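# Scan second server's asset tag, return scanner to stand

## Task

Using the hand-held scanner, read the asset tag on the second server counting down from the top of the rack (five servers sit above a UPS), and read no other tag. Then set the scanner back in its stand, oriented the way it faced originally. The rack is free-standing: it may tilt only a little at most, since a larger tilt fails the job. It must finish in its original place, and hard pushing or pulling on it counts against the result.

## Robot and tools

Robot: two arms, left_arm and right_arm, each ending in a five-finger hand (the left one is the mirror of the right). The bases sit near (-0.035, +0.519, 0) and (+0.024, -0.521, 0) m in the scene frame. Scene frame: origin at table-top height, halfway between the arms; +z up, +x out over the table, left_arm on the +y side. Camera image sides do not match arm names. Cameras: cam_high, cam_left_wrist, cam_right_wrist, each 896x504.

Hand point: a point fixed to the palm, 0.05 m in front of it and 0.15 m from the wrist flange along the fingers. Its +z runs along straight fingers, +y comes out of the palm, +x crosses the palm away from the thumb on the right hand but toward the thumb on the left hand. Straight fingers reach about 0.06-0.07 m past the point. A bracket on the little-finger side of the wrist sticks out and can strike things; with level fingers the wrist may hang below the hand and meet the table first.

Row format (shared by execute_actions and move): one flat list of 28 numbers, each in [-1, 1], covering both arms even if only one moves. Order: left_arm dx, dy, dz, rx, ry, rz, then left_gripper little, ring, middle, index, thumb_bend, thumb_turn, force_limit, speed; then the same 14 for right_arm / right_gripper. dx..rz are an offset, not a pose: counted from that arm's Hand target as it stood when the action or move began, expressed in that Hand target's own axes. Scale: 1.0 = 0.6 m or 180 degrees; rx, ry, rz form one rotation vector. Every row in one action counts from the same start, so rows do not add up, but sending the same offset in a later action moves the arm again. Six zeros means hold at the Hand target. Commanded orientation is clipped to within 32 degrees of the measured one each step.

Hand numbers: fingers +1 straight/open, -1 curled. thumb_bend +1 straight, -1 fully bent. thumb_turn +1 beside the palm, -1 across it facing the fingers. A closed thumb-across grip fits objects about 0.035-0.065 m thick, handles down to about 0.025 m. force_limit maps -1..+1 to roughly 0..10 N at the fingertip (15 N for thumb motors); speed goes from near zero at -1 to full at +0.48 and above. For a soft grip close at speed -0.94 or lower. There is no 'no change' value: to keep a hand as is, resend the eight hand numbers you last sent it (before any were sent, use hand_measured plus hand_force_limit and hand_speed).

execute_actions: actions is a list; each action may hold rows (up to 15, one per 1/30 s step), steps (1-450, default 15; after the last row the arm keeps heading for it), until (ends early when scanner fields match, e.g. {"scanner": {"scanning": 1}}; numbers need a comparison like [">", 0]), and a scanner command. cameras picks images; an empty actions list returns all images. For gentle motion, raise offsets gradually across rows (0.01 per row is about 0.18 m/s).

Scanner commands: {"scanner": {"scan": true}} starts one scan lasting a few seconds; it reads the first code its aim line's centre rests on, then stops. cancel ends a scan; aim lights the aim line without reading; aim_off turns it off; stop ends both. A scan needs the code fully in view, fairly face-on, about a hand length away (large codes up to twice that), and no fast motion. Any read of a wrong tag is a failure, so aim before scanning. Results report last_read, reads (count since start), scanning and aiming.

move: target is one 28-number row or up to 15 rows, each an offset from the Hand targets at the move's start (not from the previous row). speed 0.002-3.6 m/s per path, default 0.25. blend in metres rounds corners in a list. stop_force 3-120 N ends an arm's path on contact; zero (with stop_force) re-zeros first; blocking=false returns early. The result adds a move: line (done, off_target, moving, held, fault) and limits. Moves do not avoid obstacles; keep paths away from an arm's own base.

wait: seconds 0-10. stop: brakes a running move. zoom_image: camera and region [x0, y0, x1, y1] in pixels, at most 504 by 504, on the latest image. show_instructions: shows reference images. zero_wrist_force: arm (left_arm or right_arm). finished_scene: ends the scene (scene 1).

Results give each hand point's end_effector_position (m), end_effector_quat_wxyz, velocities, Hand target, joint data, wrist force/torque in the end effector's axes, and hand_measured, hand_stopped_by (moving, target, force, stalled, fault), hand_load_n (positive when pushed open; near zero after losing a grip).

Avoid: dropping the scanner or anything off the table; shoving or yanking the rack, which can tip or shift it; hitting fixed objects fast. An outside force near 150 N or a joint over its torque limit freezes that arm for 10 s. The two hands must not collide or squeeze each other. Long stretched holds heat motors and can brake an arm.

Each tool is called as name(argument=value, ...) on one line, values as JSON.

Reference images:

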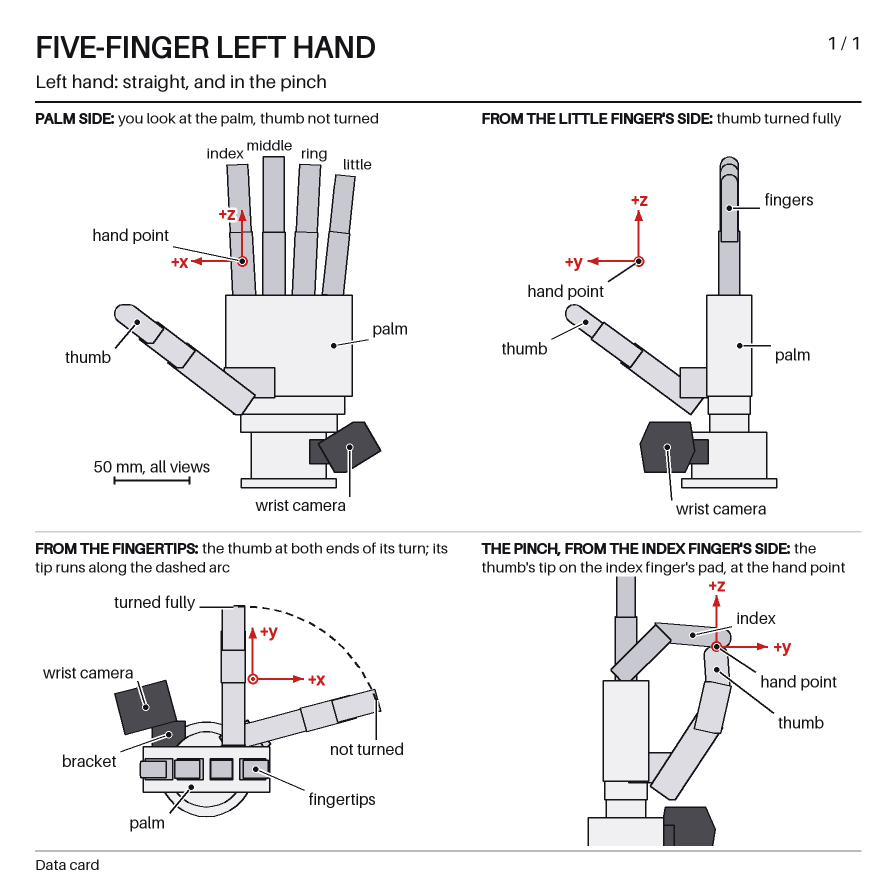

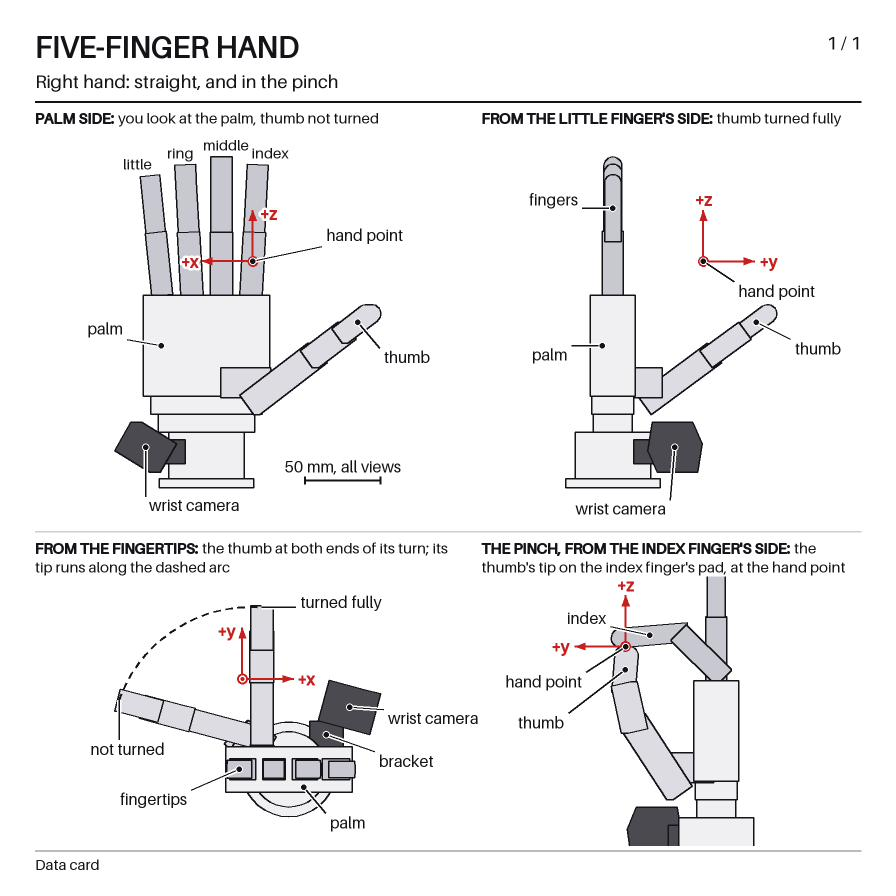

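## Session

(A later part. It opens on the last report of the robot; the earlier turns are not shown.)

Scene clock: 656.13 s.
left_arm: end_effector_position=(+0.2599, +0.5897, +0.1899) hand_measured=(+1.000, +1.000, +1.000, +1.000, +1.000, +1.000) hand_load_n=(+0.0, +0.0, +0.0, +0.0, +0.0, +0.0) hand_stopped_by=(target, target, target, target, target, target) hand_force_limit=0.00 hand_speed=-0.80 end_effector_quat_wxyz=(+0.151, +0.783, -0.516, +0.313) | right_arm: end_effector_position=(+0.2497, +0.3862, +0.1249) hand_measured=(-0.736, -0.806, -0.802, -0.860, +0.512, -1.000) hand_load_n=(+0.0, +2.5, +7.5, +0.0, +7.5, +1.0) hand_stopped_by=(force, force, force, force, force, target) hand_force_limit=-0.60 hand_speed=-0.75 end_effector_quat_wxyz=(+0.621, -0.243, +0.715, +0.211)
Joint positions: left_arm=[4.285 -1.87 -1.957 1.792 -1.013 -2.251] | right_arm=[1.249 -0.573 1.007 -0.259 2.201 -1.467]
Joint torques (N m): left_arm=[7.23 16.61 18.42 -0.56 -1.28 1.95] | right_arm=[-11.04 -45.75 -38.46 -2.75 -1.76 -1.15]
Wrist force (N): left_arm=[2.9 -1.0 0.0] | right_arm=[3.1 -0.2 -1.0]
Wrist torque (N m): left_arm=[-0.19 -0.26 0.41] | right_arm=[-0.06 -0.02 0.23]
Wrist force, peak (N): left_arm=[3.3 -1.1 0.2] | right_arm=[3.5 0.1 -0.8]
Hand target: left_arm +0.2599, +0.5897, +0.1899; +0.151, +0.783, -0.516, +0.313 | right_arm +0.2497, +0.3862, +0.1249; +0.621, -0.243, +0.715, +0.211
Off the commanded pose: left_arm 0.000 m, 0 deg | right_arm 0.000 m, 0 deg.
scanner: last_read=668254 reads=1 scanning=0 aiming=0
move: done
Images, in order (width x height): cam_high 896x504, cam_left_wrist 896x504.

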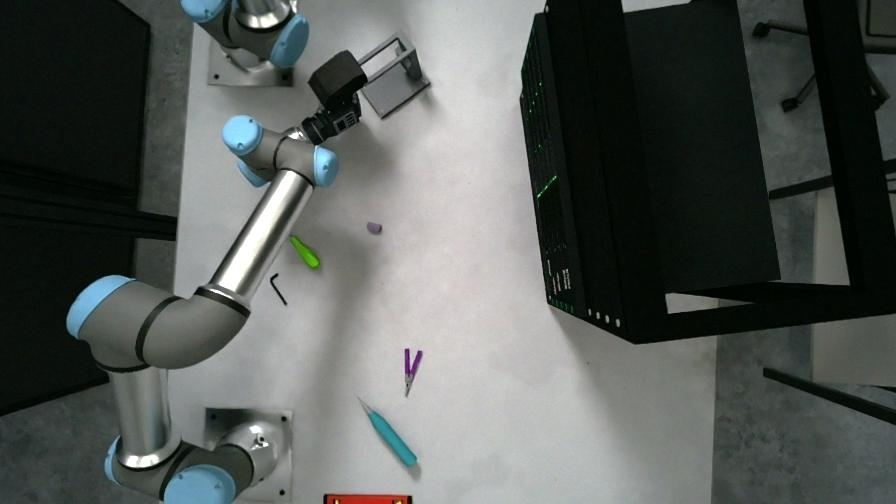

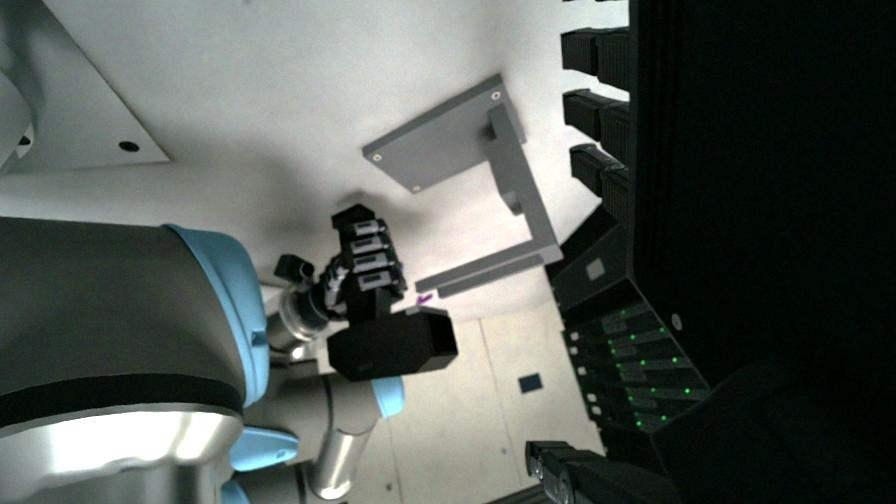

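move(target=[0, 0, 0, 0, 0, 0, 1, 1, 1, 1, 1, 1, 0, -0.8, -0.0163, 0.0011, 0.1155, 0, 0, 0, -0.95, -0.95, -1, -1, -0.8, -1, -0.6, -0.75], speed=0.04, stop_force=6, cameras=["cam_high", "cam_left_wrist"])

zoom_image(camera="cam_left_wrist", region=[330, 60, 580, 400])

zoom_image(camera="cam_high", region=[320, 0, 460, 130])

Scene clock: 665.03 s.
left_arm: end_effector_position=(+0.2599, +0.5897, +0.1899) hand_measured=(+1.000, +1.000, +1.000, +1.000, +1.000, +1.000) hand_load_n=(+0.0, +0.0, +0.0, +0.0, +0.0, -0.5) hand_stopped_by=(target, target, target, target, target, target) hand_force_limit=0.00 hand_speed=-0.80 end_effector_quat_wxyz=(+0.151, +0.783, -0.516, +0.313) | right_arm: end_effector_position=(+0.3048, +0.4294, +0.1248) hand_measured=(-0.736, -0.806, -0.802, -0.860, +0.512, -1.000) hand_load_n=(+0.0, +2.5, +7.5, +0.0, +7.0, +1.0) hand_stopped_by=(force, force, force, force, force, target) hand_force_limit=-0.60 hand_speed=-0.75 end_effector_quat_wxyz=(+0.621, -0.243, +0.715, +0.211)
Joint positions: left_arm=[4.285 -1.87 -1.957 1.792 -1.013 -2.251] | right_arm=[1.194 -0.428 0.715 -0.119 2.147 -1.478]
Joint torques (N m): left_arm=[6.42 15.96 16.36 -1.1 -1.1 2.21] | right_arm=[-12.58 -50.83 -39.07 0.17 -2.13 0.96]
Wrist force (N): left_arm=[2.9 -1.1 0.3] | right_arm=[3.0 -0.1 -0.4]
Wrist torque (N m): left_arm=[-0.23 -0.25 0.41] | right_arm=[-0.07 -0.02 0.25]
Wrist force, peak (N): left_arm=[3.2 -1.3 0.2] | right_arm=[3.3 0.2 -0.7]
Hand target: left_arm +0.2599, +0.5897, +0.1899; +0.151, +0.783, -0.516, +0.313 | right_arm +0.3048, +0.4294, +0.1248; +0.621, -0.243, +0.715, +0.211
Off the commanded pose: left_arm 0.000 m, 0 deg | right_arm 0.000 m, 0 deg.
scanner: last_read=668254 reads=1 scanning=0 aiming=0
move: done
Images, in order (width x height): cam_high 896x504, cam_left_wrist 896x504.

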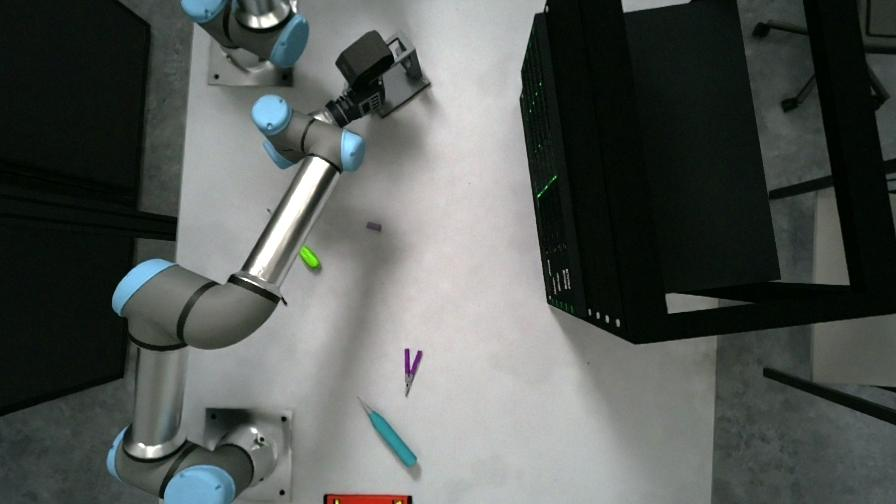

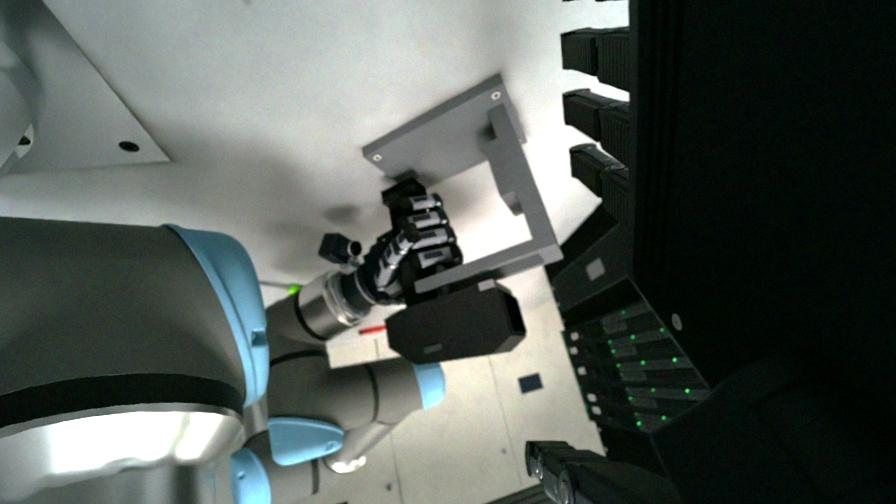

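Scaled by 1.482 from the camera's 896x504 image, which has a finer 1280x720 frame.

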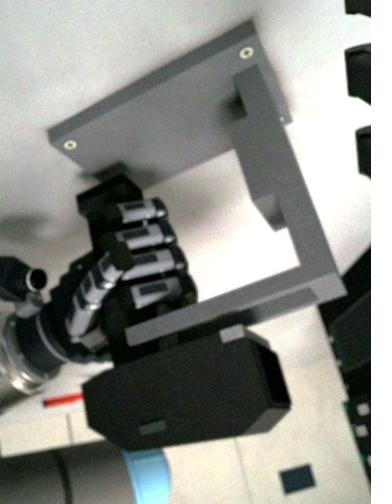

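Scaled by 3.600 from the camera's 896x504 image, which has a finer 1280x720 frame.

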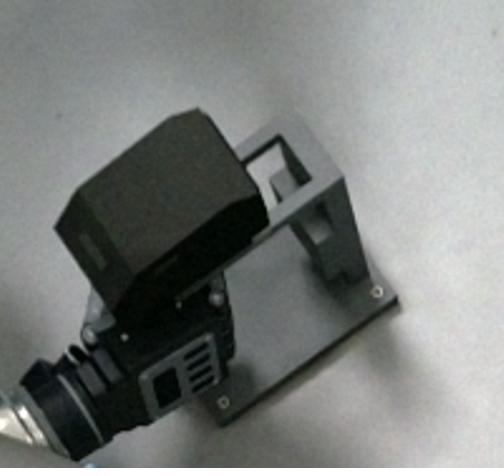

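move(target=[0, 0, 0, 0, 0, 0, 1, 1, 1, 1, 1, 1, 0, -0.8, -0.0052, 0.0004, 0.0372, 0, 0, 0, -0.95, -0.95, -1, -1, -0.8, -1, -0.6, -0.75], speed=0.04, stop_force=5, cameras=["cam_high", "cam_left_wrist"])

zoom_image(camera="cam_left_wrist", region=[330, 60, 580, 400])

zoom_image(camera="cam_high", region=[320, 0, 460, 130])

Scene clock: 684.17 s.
left_arm: end_effector_position=(+0.2599, +0.5897, +0.1899) hand_measured=(+1.000, +1.000, +1.000, +1.000, +1.000, +1.000) hand_load_n=(+0.0, +0.0, +0.0, +0.0, +0.0, +0.0) hand_stopped_by=(target, target, target, target, target, target) hand_force_limit=0.00 hand_speed=-0.80 end_effector_quat_wxyz=(+0.151, +0.783, -0.516, +0.313) | right_arm: end_effector_position=(+0.3225, +0.4433, +0.1248) hand_measured=(-0.736, -0.806, -0.802, -0.860, +0.512, -1.000) hand_load_n=(+0.0, +3.0, +7.5, +0.0, +7.5, +1.0) hand_stopped_by=(force, force, force, force, force, target) hand_force_limit=-0.60 hand_speed=-0.75 end_effector_quat_wxyz=(+0.621, -0.243, +0.715, +0.211)
Joint positions: left_arm=[4.285 -1.87 -1.957 1.792 -1.013 -2.251] | right_arm=[1.178 -0.365 0.587 -0.055 2.131 -1.481]
Joint torques (N m): left_arm=[7.37 16.23 13.37 -2.05 -0.94 1.91] | right_arm=[-11.38 -51.21 -39.87 0.26 -1.61 1.01]
Wrist force (N): left_arm=[2.9 -0.7 0.3] | right_arm=[3.2 0.2 -0.9]
Wrist torque (N m): left_arm=[-0.17 -0.26 0.41] | right_arm=[-0.02 -0.05 0.24]
Wrist force, peak (N): left_arm=[3.3 -0.9 0.0] | right_arm=[3.5 0.3 -0.6]
Hand target: left_arm +0.2599, +0.5897, +0.1899; +0.151, +0.783, -0.516, +0.313 | right_arm +0.3225, +0.4433, +0.1248; +0.621, -0.243, +0.715, +0.211
Off the commanded pose: left_arm 0.000 m, 0 deg | right_arm 0.000 m, 0 deg.
scanner: last_read=668254 reads=1 scanning=0 aiming=0
move: done
Images, in order (width x height): cam_high 896x504, cam_left_wrist 896x504.

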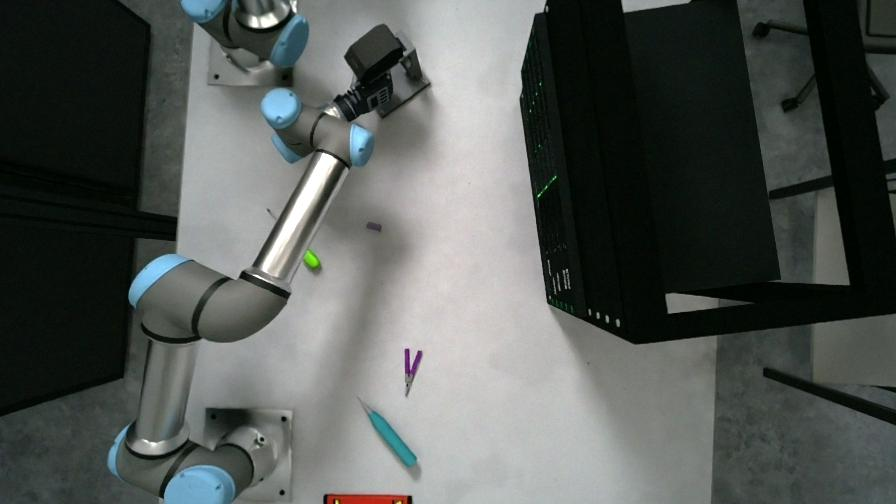

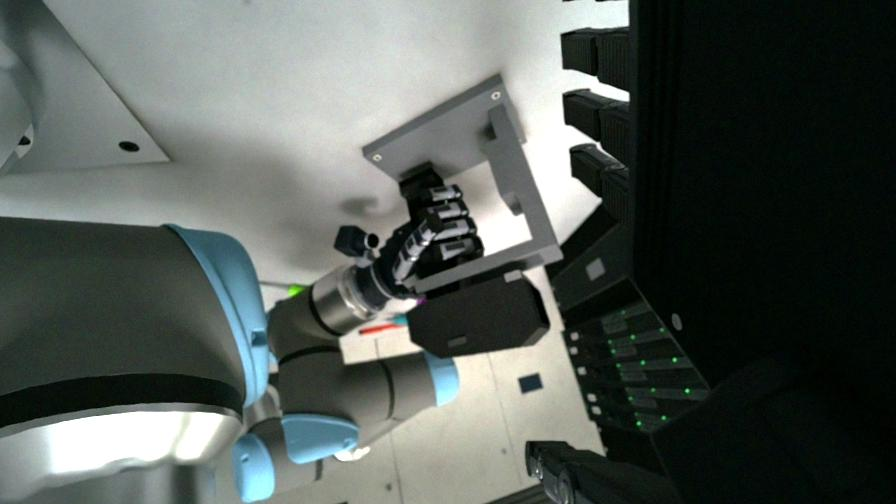

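Scaled by 1.482 from the camera's 896x504 image, which has a finer 1280x720 frame.

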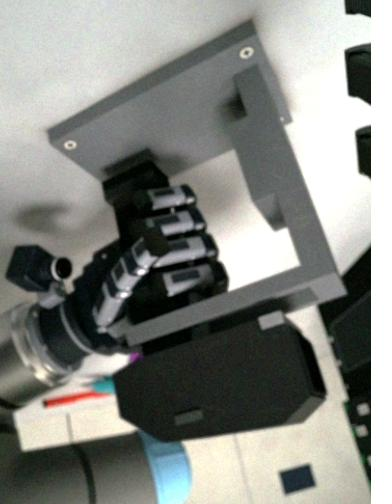

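Scaled by 3.600 from the camera's 896x504 image, which has a finer 1280x720 frame.

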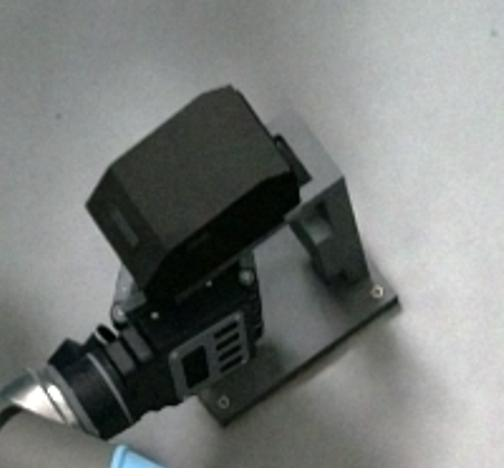

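move(target=[0, 0, 0, 0, 0, 0, 1, 1, 1, 1, 1, 1, 0, -0.8, 0.0363, 0, 0.0051, 0, 0, 0, -0.95, -0.95, -1, -1, -0.8, -1, -0.6, -0.75], speed=0.015, stop_force=3, cameras=["cam_high", "cam_left_wrist"])

zoom_image(camera="cam_left_wrist", region=[330, 60, 580, 400])

zoom_image(camera="cam_high", region=[320, 0, 460, 130])

Scene clock: 690.80 s.
left_arm: end_effector_position=(+0.2599, +0.5897, +0.1899) hand_measured=(+1.000, +1.000, +1.000, +1.000, +1.000, +1.000) hand_load_n=(+0.0, +0.0, +0.0, +0.0, +0.0, +0.0) hand_stopped_by=(target, target, target, target, target, target) hand_force_limit=0.00 hand_speed=-0.80 end_effector_quat_wxyz=(+0.151, +0.783, -0.516, +0.313) | right_arm: end_effector_position=(+0.3225, +0.4433, +0.1139) hand_measured=(-0.736, -0.806, -0.802, -0.860, +0.512, -1.000) hand_load_n=(+0.0, +1.0, +7.5, +0.0, +7.5, +1.0) hand_stopped_by=(force, force, force, force, force, target) hand_force_limit=-0.60 hand_speed=-0.75 end_effector_quat_wxyz=(+0.621, -0.243, +0.715, +0.211)
Joint positions: left_arm=[4.285 -1.87 -1.957 1.792 -1.013 -2.251] | right_arm=[1.178 -0.355 0.595 -0.073 2.131 -1.481]
Joint torques (N m): left_arm=[7.52 16.75 11.02 -2.36 -0.97 2.04] | right_arm=[-7.61 -75.37 -39.37 -0.1 2.41 1.31]
Wrist force (N): left_arm=[3.2 -1.0 0.1] | right_arm=[2.1 0.3 -0.5]
Wrist torque (N m): left_arm=[-0.20 -0.31 0.43] | right_arm=[-0.05 -0.03 0.20]
Wrist force, peak (N): left_arm=[3.3 -0.8 0.4] | right_arm=[3.6 0.3 -1.1]
Hand target: left_arm +0.2599, +0.5897, +0.1899; +0.151, +0.783, -0.516, +0.313 | right_arm +0.3225, +0.4433, +0.1139; +0.621, -0.243, +0.715, +0.211 (not the last commanded pose)
Off the commanded pose: left_arm 0.000 m, 0 deg | right_arm 0.011 m, 0 deg.
scanner: last_read=668254 reads=1 scanning=0 aiming=0
move: contact (right_arm)
Images, in order (width x height): cam_high 896x504, cam_left_wrist 896x504.

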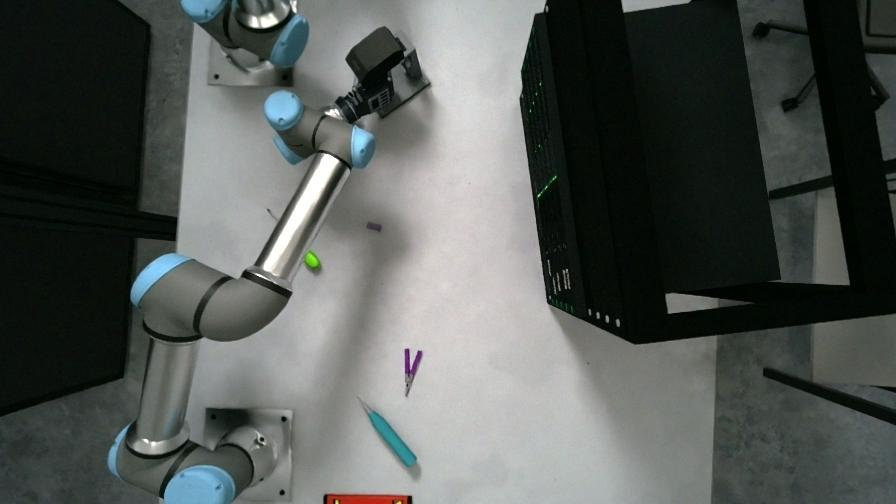

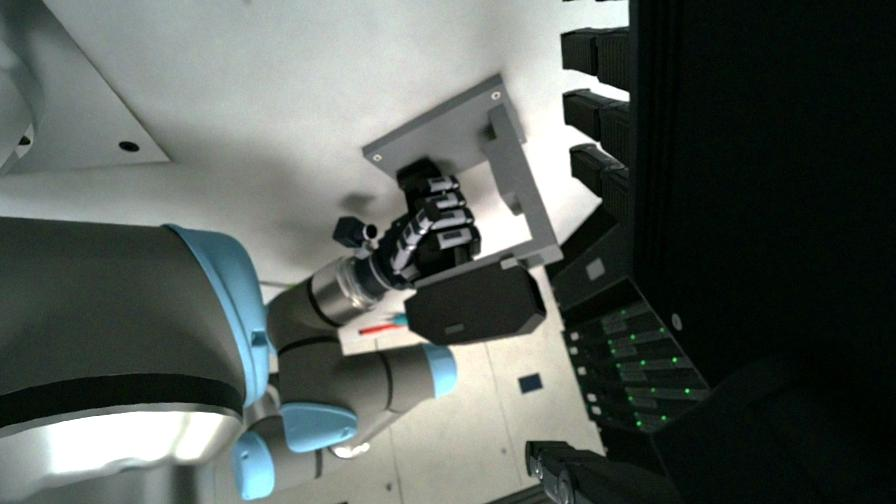

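Scaled by 1.482 from the camera's 896x504 image, which has a finer 1280x720 frame.

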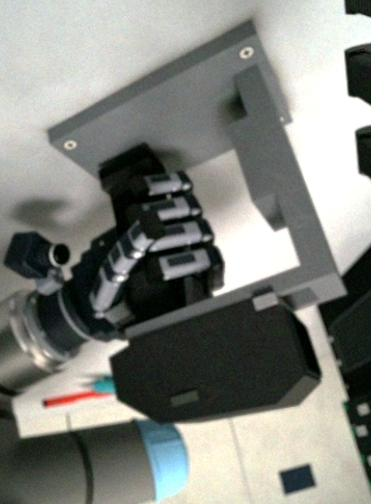

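Scaled by 3.600 from the camera's 896x504 image, which has a finer 1280x720 frame.

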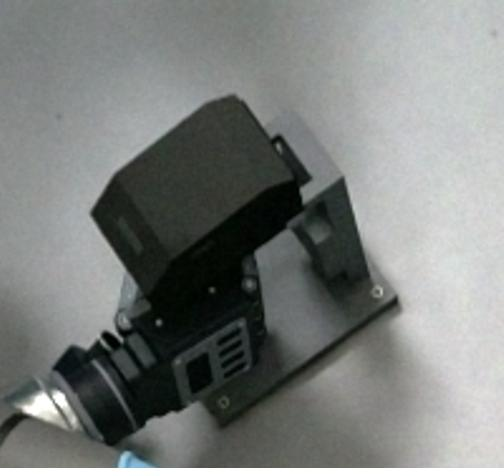

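move(target=[0, 0, 0, 0, 0, 0, 1, 1, 1, 1, 1, 1, 0, -0.8, 0.0025, 0, 0.0004, 0, 0, 0, -0.95, -0.95, -1, -1, -0.8, -1, -0.6, -0.75], speed=0.01, cameras=["cam_left_wrist"])

zoom_image(camera="cam_left_wrist", region=[380, 200, 580, 360])

Scene clock: 693.80 s.
left_arm: end_effector_position=(+0.2599, +0.5897, +0.1899) hand_measured=(+1.000, +1.000, +1.000, +1.000, +1.000, +1.000) hand_load_n=(+0.0, +0.0, +0.0, +0.0, +0.0, +0.0) hand_stopped_by=(target, target, target, target, target, target) hand_force_limit=0.00 hand_speed=-0.80 end_effector_quat_wxyz=(+0.151, +0.783, -0.516, +0.313) | right_arm: end_effector_position=(+0.3225, +0.4434, +0.1124) hand_measured=(-0.736, -0.806, -0.802, -0.860, +0.512, -1.000) hand_load_n=(+0.0, +1.5, +7.5, +0.0, +7.0, +1.0) hand_stopped_by=(force, force, force, force, force, target) hand_force_limit=-0.60 hand_speed=-0.75 end_effector_quat_wxyz=(+0.621, -0.243, +0.715, +0.211)
Joint positions: left_arm=[4.285 -1.87 -1.957 1.792 -1.013 -2.251] | right_arm=[1.178 -0.353 0.595 -0.075 2.131 -1.481]
Joint torques (N m): left_arm=[6.71 16.3 10.61 -2.52 -0.89 1.9] | right_arm=[-11.43 -48.69 -5.53 -1.82 1.81 1.34]
Wrist force (N): left_arm=[2.7 -1.0 0.2] | right_arm=[-0.8 0.7 0.1]
Wrist torque (N m): left_arm=[-0.20 -0.22 0.40] | right_arm=[-0.05 -0.01 0.19]
Wrist force, peak (N): left_arm=[3.3 -1.1 0.2] | right_arm=[2.5 0.6 -0.6]
Hand target: left_arm +0.2599, +0.5897, +0.1899; +0.151, +0.783, -0.516, +0.313 | right_arm +0.3225, +0.4433, +0.1124; +0.621, -0.243, +0.715, +0.211
Off the commanded pose: left_arm 0.000 m, 0 deg | right_arm 0.000 m, 0 deg.
scanner: last_read=668254 reads=1 scanning=0 aiming=0
move: done
Images, in order (width x height): cam_left_wrist 896x504.

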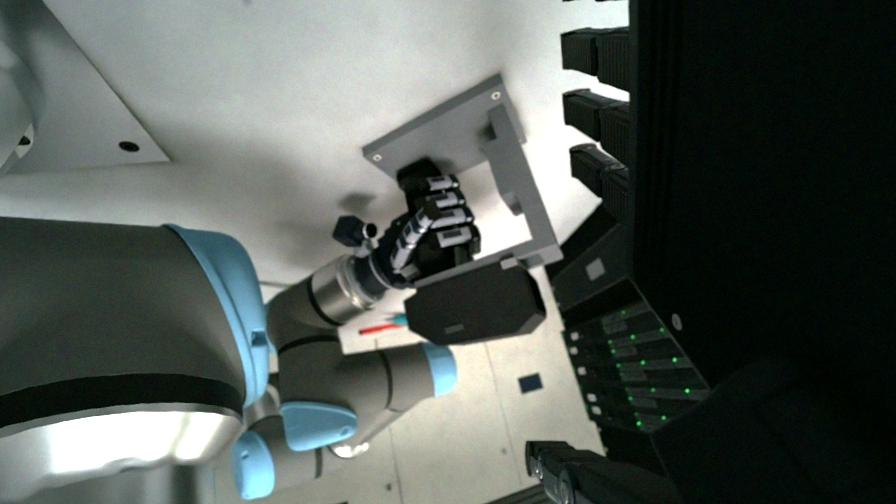

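Scaled by 2.520 from the camera's 896x504 image, which has a finer 1280x720 frame.

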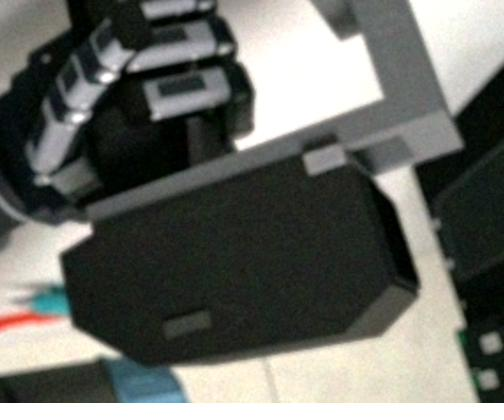

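execute_actions(actions=[{"rows": [[0,0,0,0,0,0,1,1,1,1,1,1,0,-0.8,0,0,0,0,0,0,0,0,0,0,1,-1,-0.2,-0.75]], "steps": 60}], cameras=["cam_high", "cam_left_wrist"])

zoom_image(camera="cam_left_wrist", region=[350, 120, 580, 360])

zoom_image(camera="cam_high", region=[320, 0, 460, 130])

Scene clock: 699.93 s.
left_arm: end_effector_position=(+0.2599, +0.5897, +0.1899) hand_measured=(+1.000, +1.000, +1.000, +1.000, +1.000, +1.000) hand_load_n=(+0.0, +0.0, +0.0, +0.0, +0.0, +0.0) hand_stopped_by=(target, target, target, target, target, target) hand_force_limit=0.00 hand_speed=-0.80 end_effector_quat_wxyz=(+0.151, +0.783, -0.516, +0.313) | right_arm: end_effector_position=(+0.3225, +0.4433, +0.1123) hand_measured=(+0.000, +0.000, +0.000, +0.000, +1.000, -1.000) hand_load_n=(+0.0, +0.0, +0.0, +0.0, +0.0, +0.0) hand_stopped_by=(target, target, target, target, target, target) hand_force_limit=-0.20 hand_speed=-0.75 end_effector_quat_wxyz=(+0.621, -0.243, +0.715, +0.211)
Joint positions: left_arm=[4.285 -1.87 -1.957 1.792 -1.013 -2.251] | right_arm=[1.178 -0.353 0.595 -0.075 2.131 -1.481]
Joint torques (N m): left_arm=[6.9 15.57 10.29 -2.77 -0.99 1.63] | right_arm=[-10.69 -66.24 -17.27 -1.81 -1.69 -0.5]
Wrist force (N): left_arm=[2.8 -0.8 0.2] | right_arm=[1.0 0.4 -1.4]
Wrist torque (N m): left_arm=[-0.18 -0.24 0.40] | right_arm=[0.04 0.04 0.18]
Wrist force, peak (N): left_arm=[3.3 -1.1 0.5] | right_arm=[1.3 0.4 -1.4]
Hand target: left_arm +0.2599, +0.5897, +0.1899; +0.151, +0.783, -0.516, +0.313 | right_arm +0.3225, +0.4433, +0.1124; +0.621, -0.243, +0.715, +0.211
Off the commanded pose: left_arm 0.000 m, 0 deg | right_arm 0.000 m, 0 deg.
scanner: last_read=668254 reads=1 scanning=0 aiming=0
Images, in order (width x height): cam_high 896x504, cam_left_wrist 896x504.

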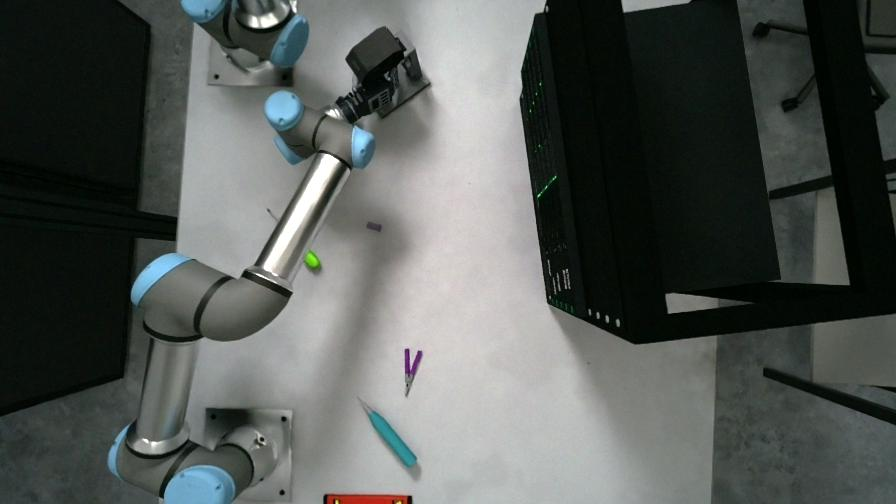

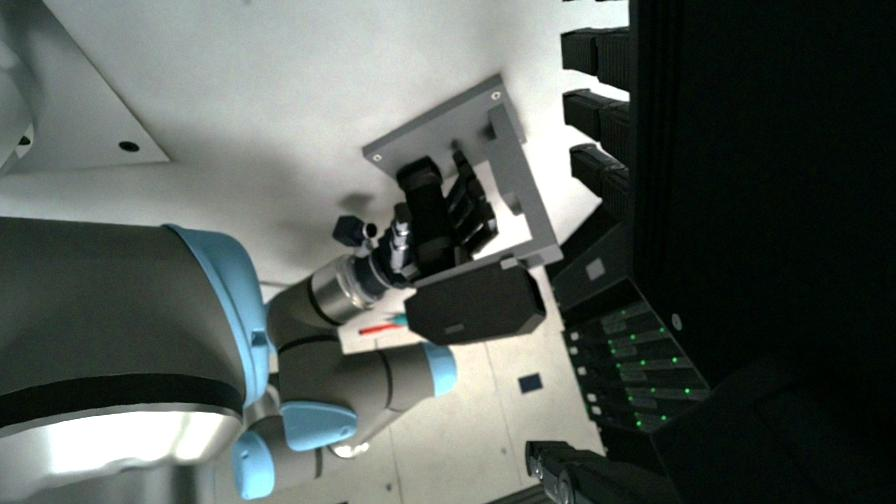

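Scaled by 2.100 from the camera's 896x504 image, which has a finer 1280x720 frame.

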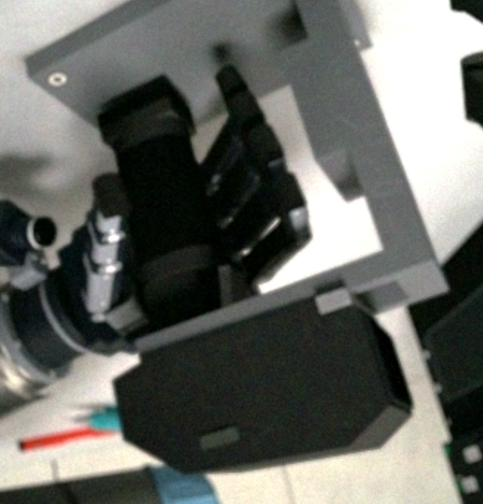

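Scaled by 3.600 from the camera's 896x504 image, which has a finer 1280x720 frame.

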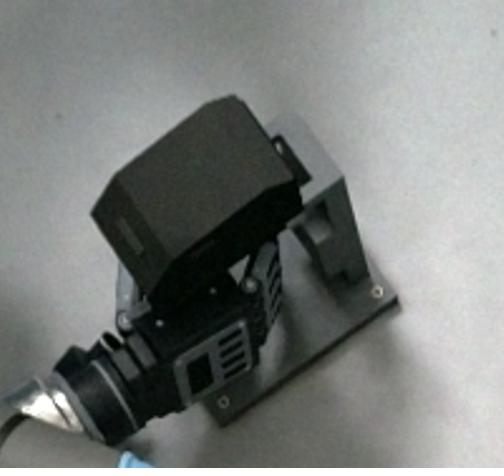

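move(target=[[0, 0, 0, 0, 0, 0, 1, 1, 1, 1, 1, 1, 0, -0.8, 0, -0.0033, 0, 0, 0, 0, 0, 0, 0, 0, 1, -1, -0.2, -0.6], [0, 0, 0, 0, 0, 0, 1, 1, 1, 1, 1, 1, 0, -0.8, 0.003, -0.0036, -0.0215, 0, 0, 0, 0.3, 0.3, 0.2, 0.2, 1, -1, -0.2, -0.6], [0, 0, 0, 0, 0, 0, 1, 1, 1, 1, 1, 1, 0, -0.8, 0.0046, -0.0037, -0.033, 0, 0, 0, 0.6, 0.6, 0.4, 0.4, 1, -1, -0.2, -0.6], [0, 0, 0, 0, 0, 0, 1, 1, 1, 1, 1, 1, 0, -0.8, 0.0065, -0.0039, -0.0462, 0, 0, 0, 0.9, 0.9, 0.62, 0.62, 1, -1, -0.2, -0.6], [0, 0, 0, 0, 0, 0, 1, 1, 1, 1, 1, 1, 0, -0.8, 0.0083, -0.0041, -0.0594, 0, 0, 0, 1, 1, 1, 1, 1, -1, -0.2, -0.6]], speed=0.03, cameras=["cam_high", "cam_left_wrist"])

zoom_image(camera="cam_left_wrist", region=[350, 120, 580, 360])

zoom_image(camera="cam_high", region=[320, 0, 460, 130])

Scene clock: 715.70 s.
left_arm: end_effector_position=(+0.2599, +0.5897, +0.1899) hand_measured=(+1.000, +1.000, +1.000, +1.000, +1.000, +1.000) hand_load_n=(+0.0, +0.0, -0.5, -0.5, +0.0, +0.0) hand_stopped_by=(target, target, target, target, target, target) hand_force_limit=0.00 hand_speed=-0.80 end_effector_quat_wxyz=(+0.151, +0.783, -0.516, +0.313) | right_arm: end_effector_position=(+0.2955, +0.4195, +0.1124) hand_measured=(+1.000, +1.000, +1.000, +1.000, +1.000, -1.000) hand_load_n=(+0.0, +0.0, +0.0, +0.0, +0.0, +0.0) hand_stopped_by=(target, target, target, target, target, target) hand_force_limit=-0.20 hand_speed=-0.60 end_effector_quat_wxyz=(+0.621, -0.243, +0.715, +0.211)
Joint positions: left_arm=[4.285 -1.87 -1.957 1.792 -1.013 -2.251] | right_arm=[1.202 -0.452 0.797 -0.175 2.154 -1.476]
Joint torques (N m): left_arm=[7.25 16.37 8.08 -3.5 -0.69 1.66] | right_arm=[10.11 -71.58 -8.48 -2.04 1.62 1.31]
Wrist force (N): left_arm=[3.4 -0.9 0.1] | right_arm=[0.7 0.6 -1.3]
Wrist torque (N m): left_arm=[-0.19 -0.33 0.44] | right_arm=[0.08 0.09 0.09]
Wrist force, peak (N): left_arm=[3.3 -1.0 0.3] | right_arm=[1.3 0.4 -1.4]
Hand target: left_arm +0.2599, +0.5897, +0.1899; +0.151, +0.783, -0.516, +0.313 | right_arm +0.2955, +0.4195, +0.1124; +0.621, -0.243, +0.715, +0.211
Off the commanded pose: left_arm 0.000 m, 0 deg | right_arm 0.000 m, 0 deg.
scanner: last_read=668254 reads=1 scanning=0 aiming=0
move: done
Images, in order (width x height): cam_high 896x504, cam_left_wrist 896x504.

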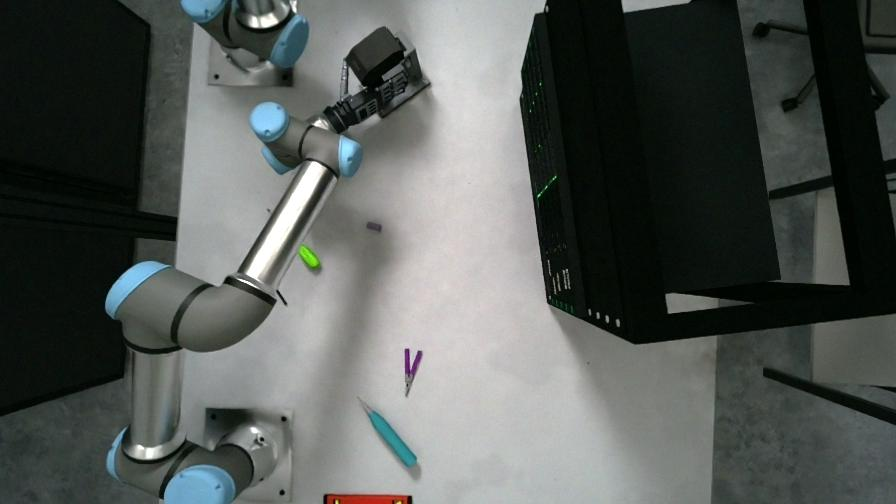

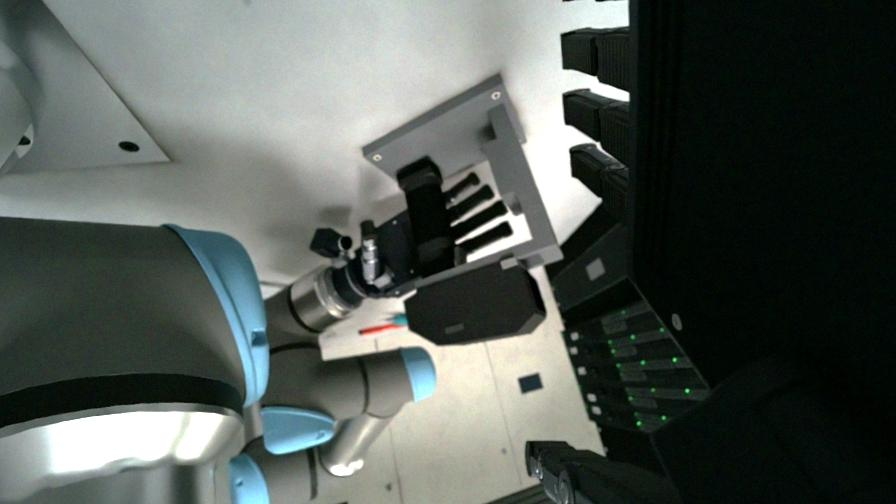

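Scaled by 2.100 from the camera's 896x504 image, which has a finer 1280x720 frame.

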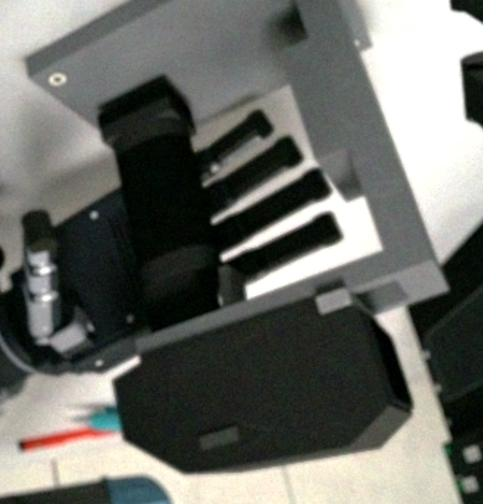

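Scaled by 3.600 from the camera's 896x504 image, which has a finer 1280x720 frame.

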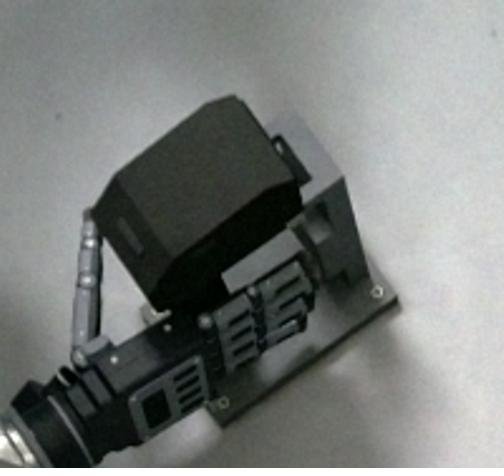

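move(target=[[0, 0, 0, 0, 0, 0, 1, 1, 1, 1, 1, 1, 0, -0.8, 0.0069, -0.0040, -0.0495, 0, 0, 0, 1, 1, 1, 1, 1, -1, -0.2, -0.6], [0, 0, 0, 0, 0, 0, 1, 1, 1, 1, 1, 1, 0, -0.8, 0.0301, -0.0078, -0.2145, 0, 0, 0, 1, 1, 1, 1, 1, -1, -0.2, -0.6]], speed=[0.05, 0.1], blend=[0.01, 0], cameras=["cam_high", "cam_left_wrist"])

zoom_image(camera="cam_left_wrist", region=[350, 60, 580, 360])

zoom_image(camera="cam_high", region=[320, 0, 460, 130])

Scene clock: 722.10 s.
left_arm: end_effector_position=(+0.2599, +0.5897, +0.1899) hand_measured=(+1.000, +1.000, +1.000, +1.000, +1.000, +1.000) hand_load_n=(+0.0, +0.0, +0.0, +0.0, +0.0, +0.0) hand_stopped_by=(target, target, target, target, target, target) hand_force_limit=0.00 hand_speed=-0.80 end_effector_quat_wxyz=(+0.151, +0.783, -0.516, +0.313) | right_arm: end_effector_position=(+0.1954, +0.3366, +0.1127) hand_measured=(+1.000, +1.000, +1.000, +1.000, +1.000, -1.000) hand_load_n=(+0.0, +0.0, +0.0, +0.0, +0.0, +0.0) hand_stopped_by=(target, target, target, target, target, target) hand_force_limit=-0.20 hand_speed=-0.60 end_effector_quat_wxyz=(+0.621, -0.243, +0.715, +0.211)
Joint positions: left_arm=[4.285 -1.87 -1.957 1.792 -1.013 -2.251] | right_arm=[1.31 -0.677 1.252 -0.392 2.26 -1.453]
Joint torques (N m): left_arm=[6.4 15.65 9.83 -3.99 -0.37 1.52] | right_arm=[11.63 -64.61 -5.16 -2.28 2.76 1.59]
Wrist force (N): left_arm=[2.9 -0.6 0.3] | right_arm=[0.9 0.0 -1.2]
Wrist torque (N m): left_arm=[-0.16 -0.24 0.40] | right_arm=[-0.02 0.09 0.08]
Wrist force, peak (N): left_arm=[3.3 -1.1 0.1] | right_arm=[0.9 0.3 -2.1]
Hand target: left_arm +0.2599, +0.5897, +0.1899; +0.151, +0.783, -0.516, +0.313 | right_arm +0.1953, +0.3366, +0.1127; +0.621, -0.243, +0.715, +0.211
Off the commanded pose: left_arm 0.000 m, 0 deg | right_arm 0.000 m, 0 deg.
scanner: last_read=668254 reads=1 scanning=0 aiming=0
move: done
Images, in order (width x height): cam_high 896x504, cam_left_wrist 896x504.

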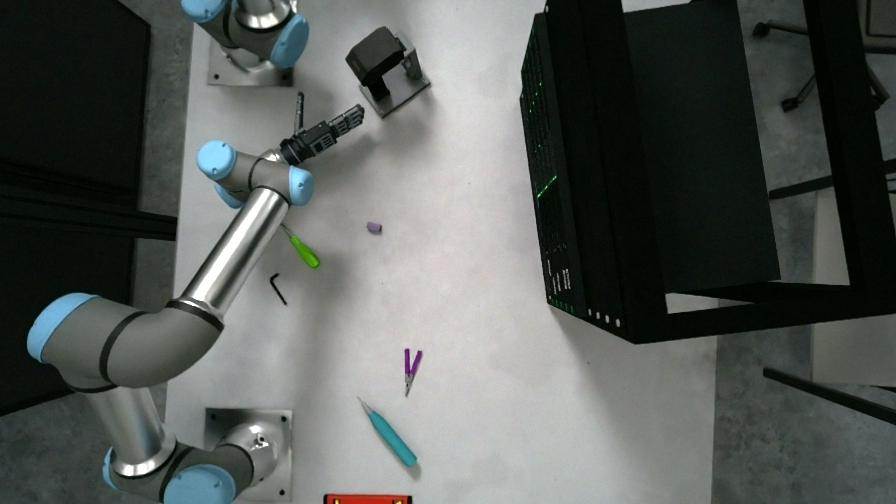

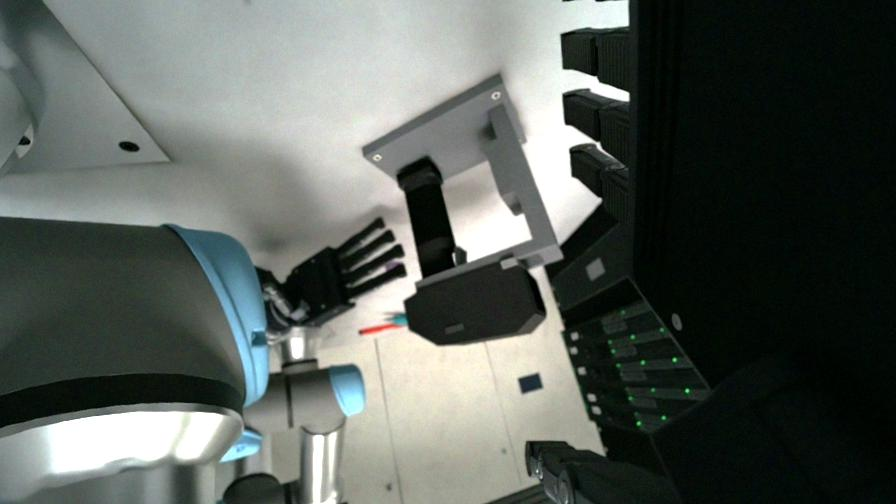

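Scaled by 1.680 from the camera's 896x504 image, which has a finer 1280x720 frame.

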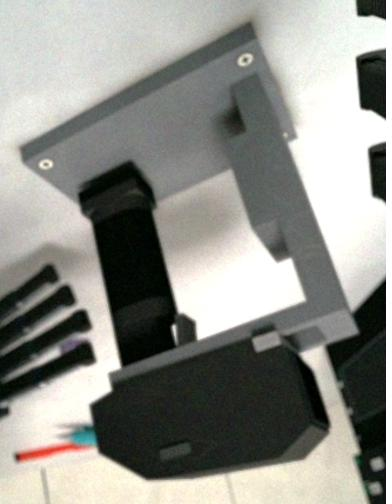

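Scaled by 3.600 from the camera's 896x504 image, which has a finer 1280x720 frame.

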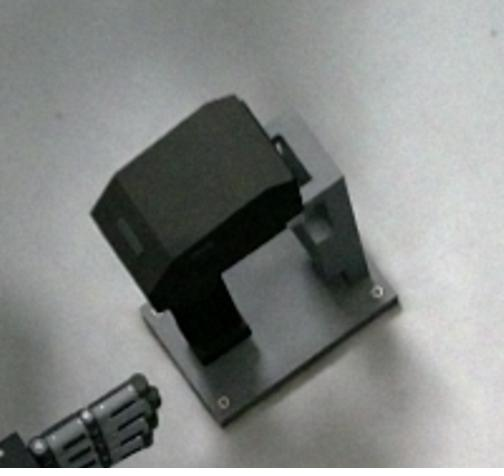

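finished_scene()

The scene is finished: the task was done.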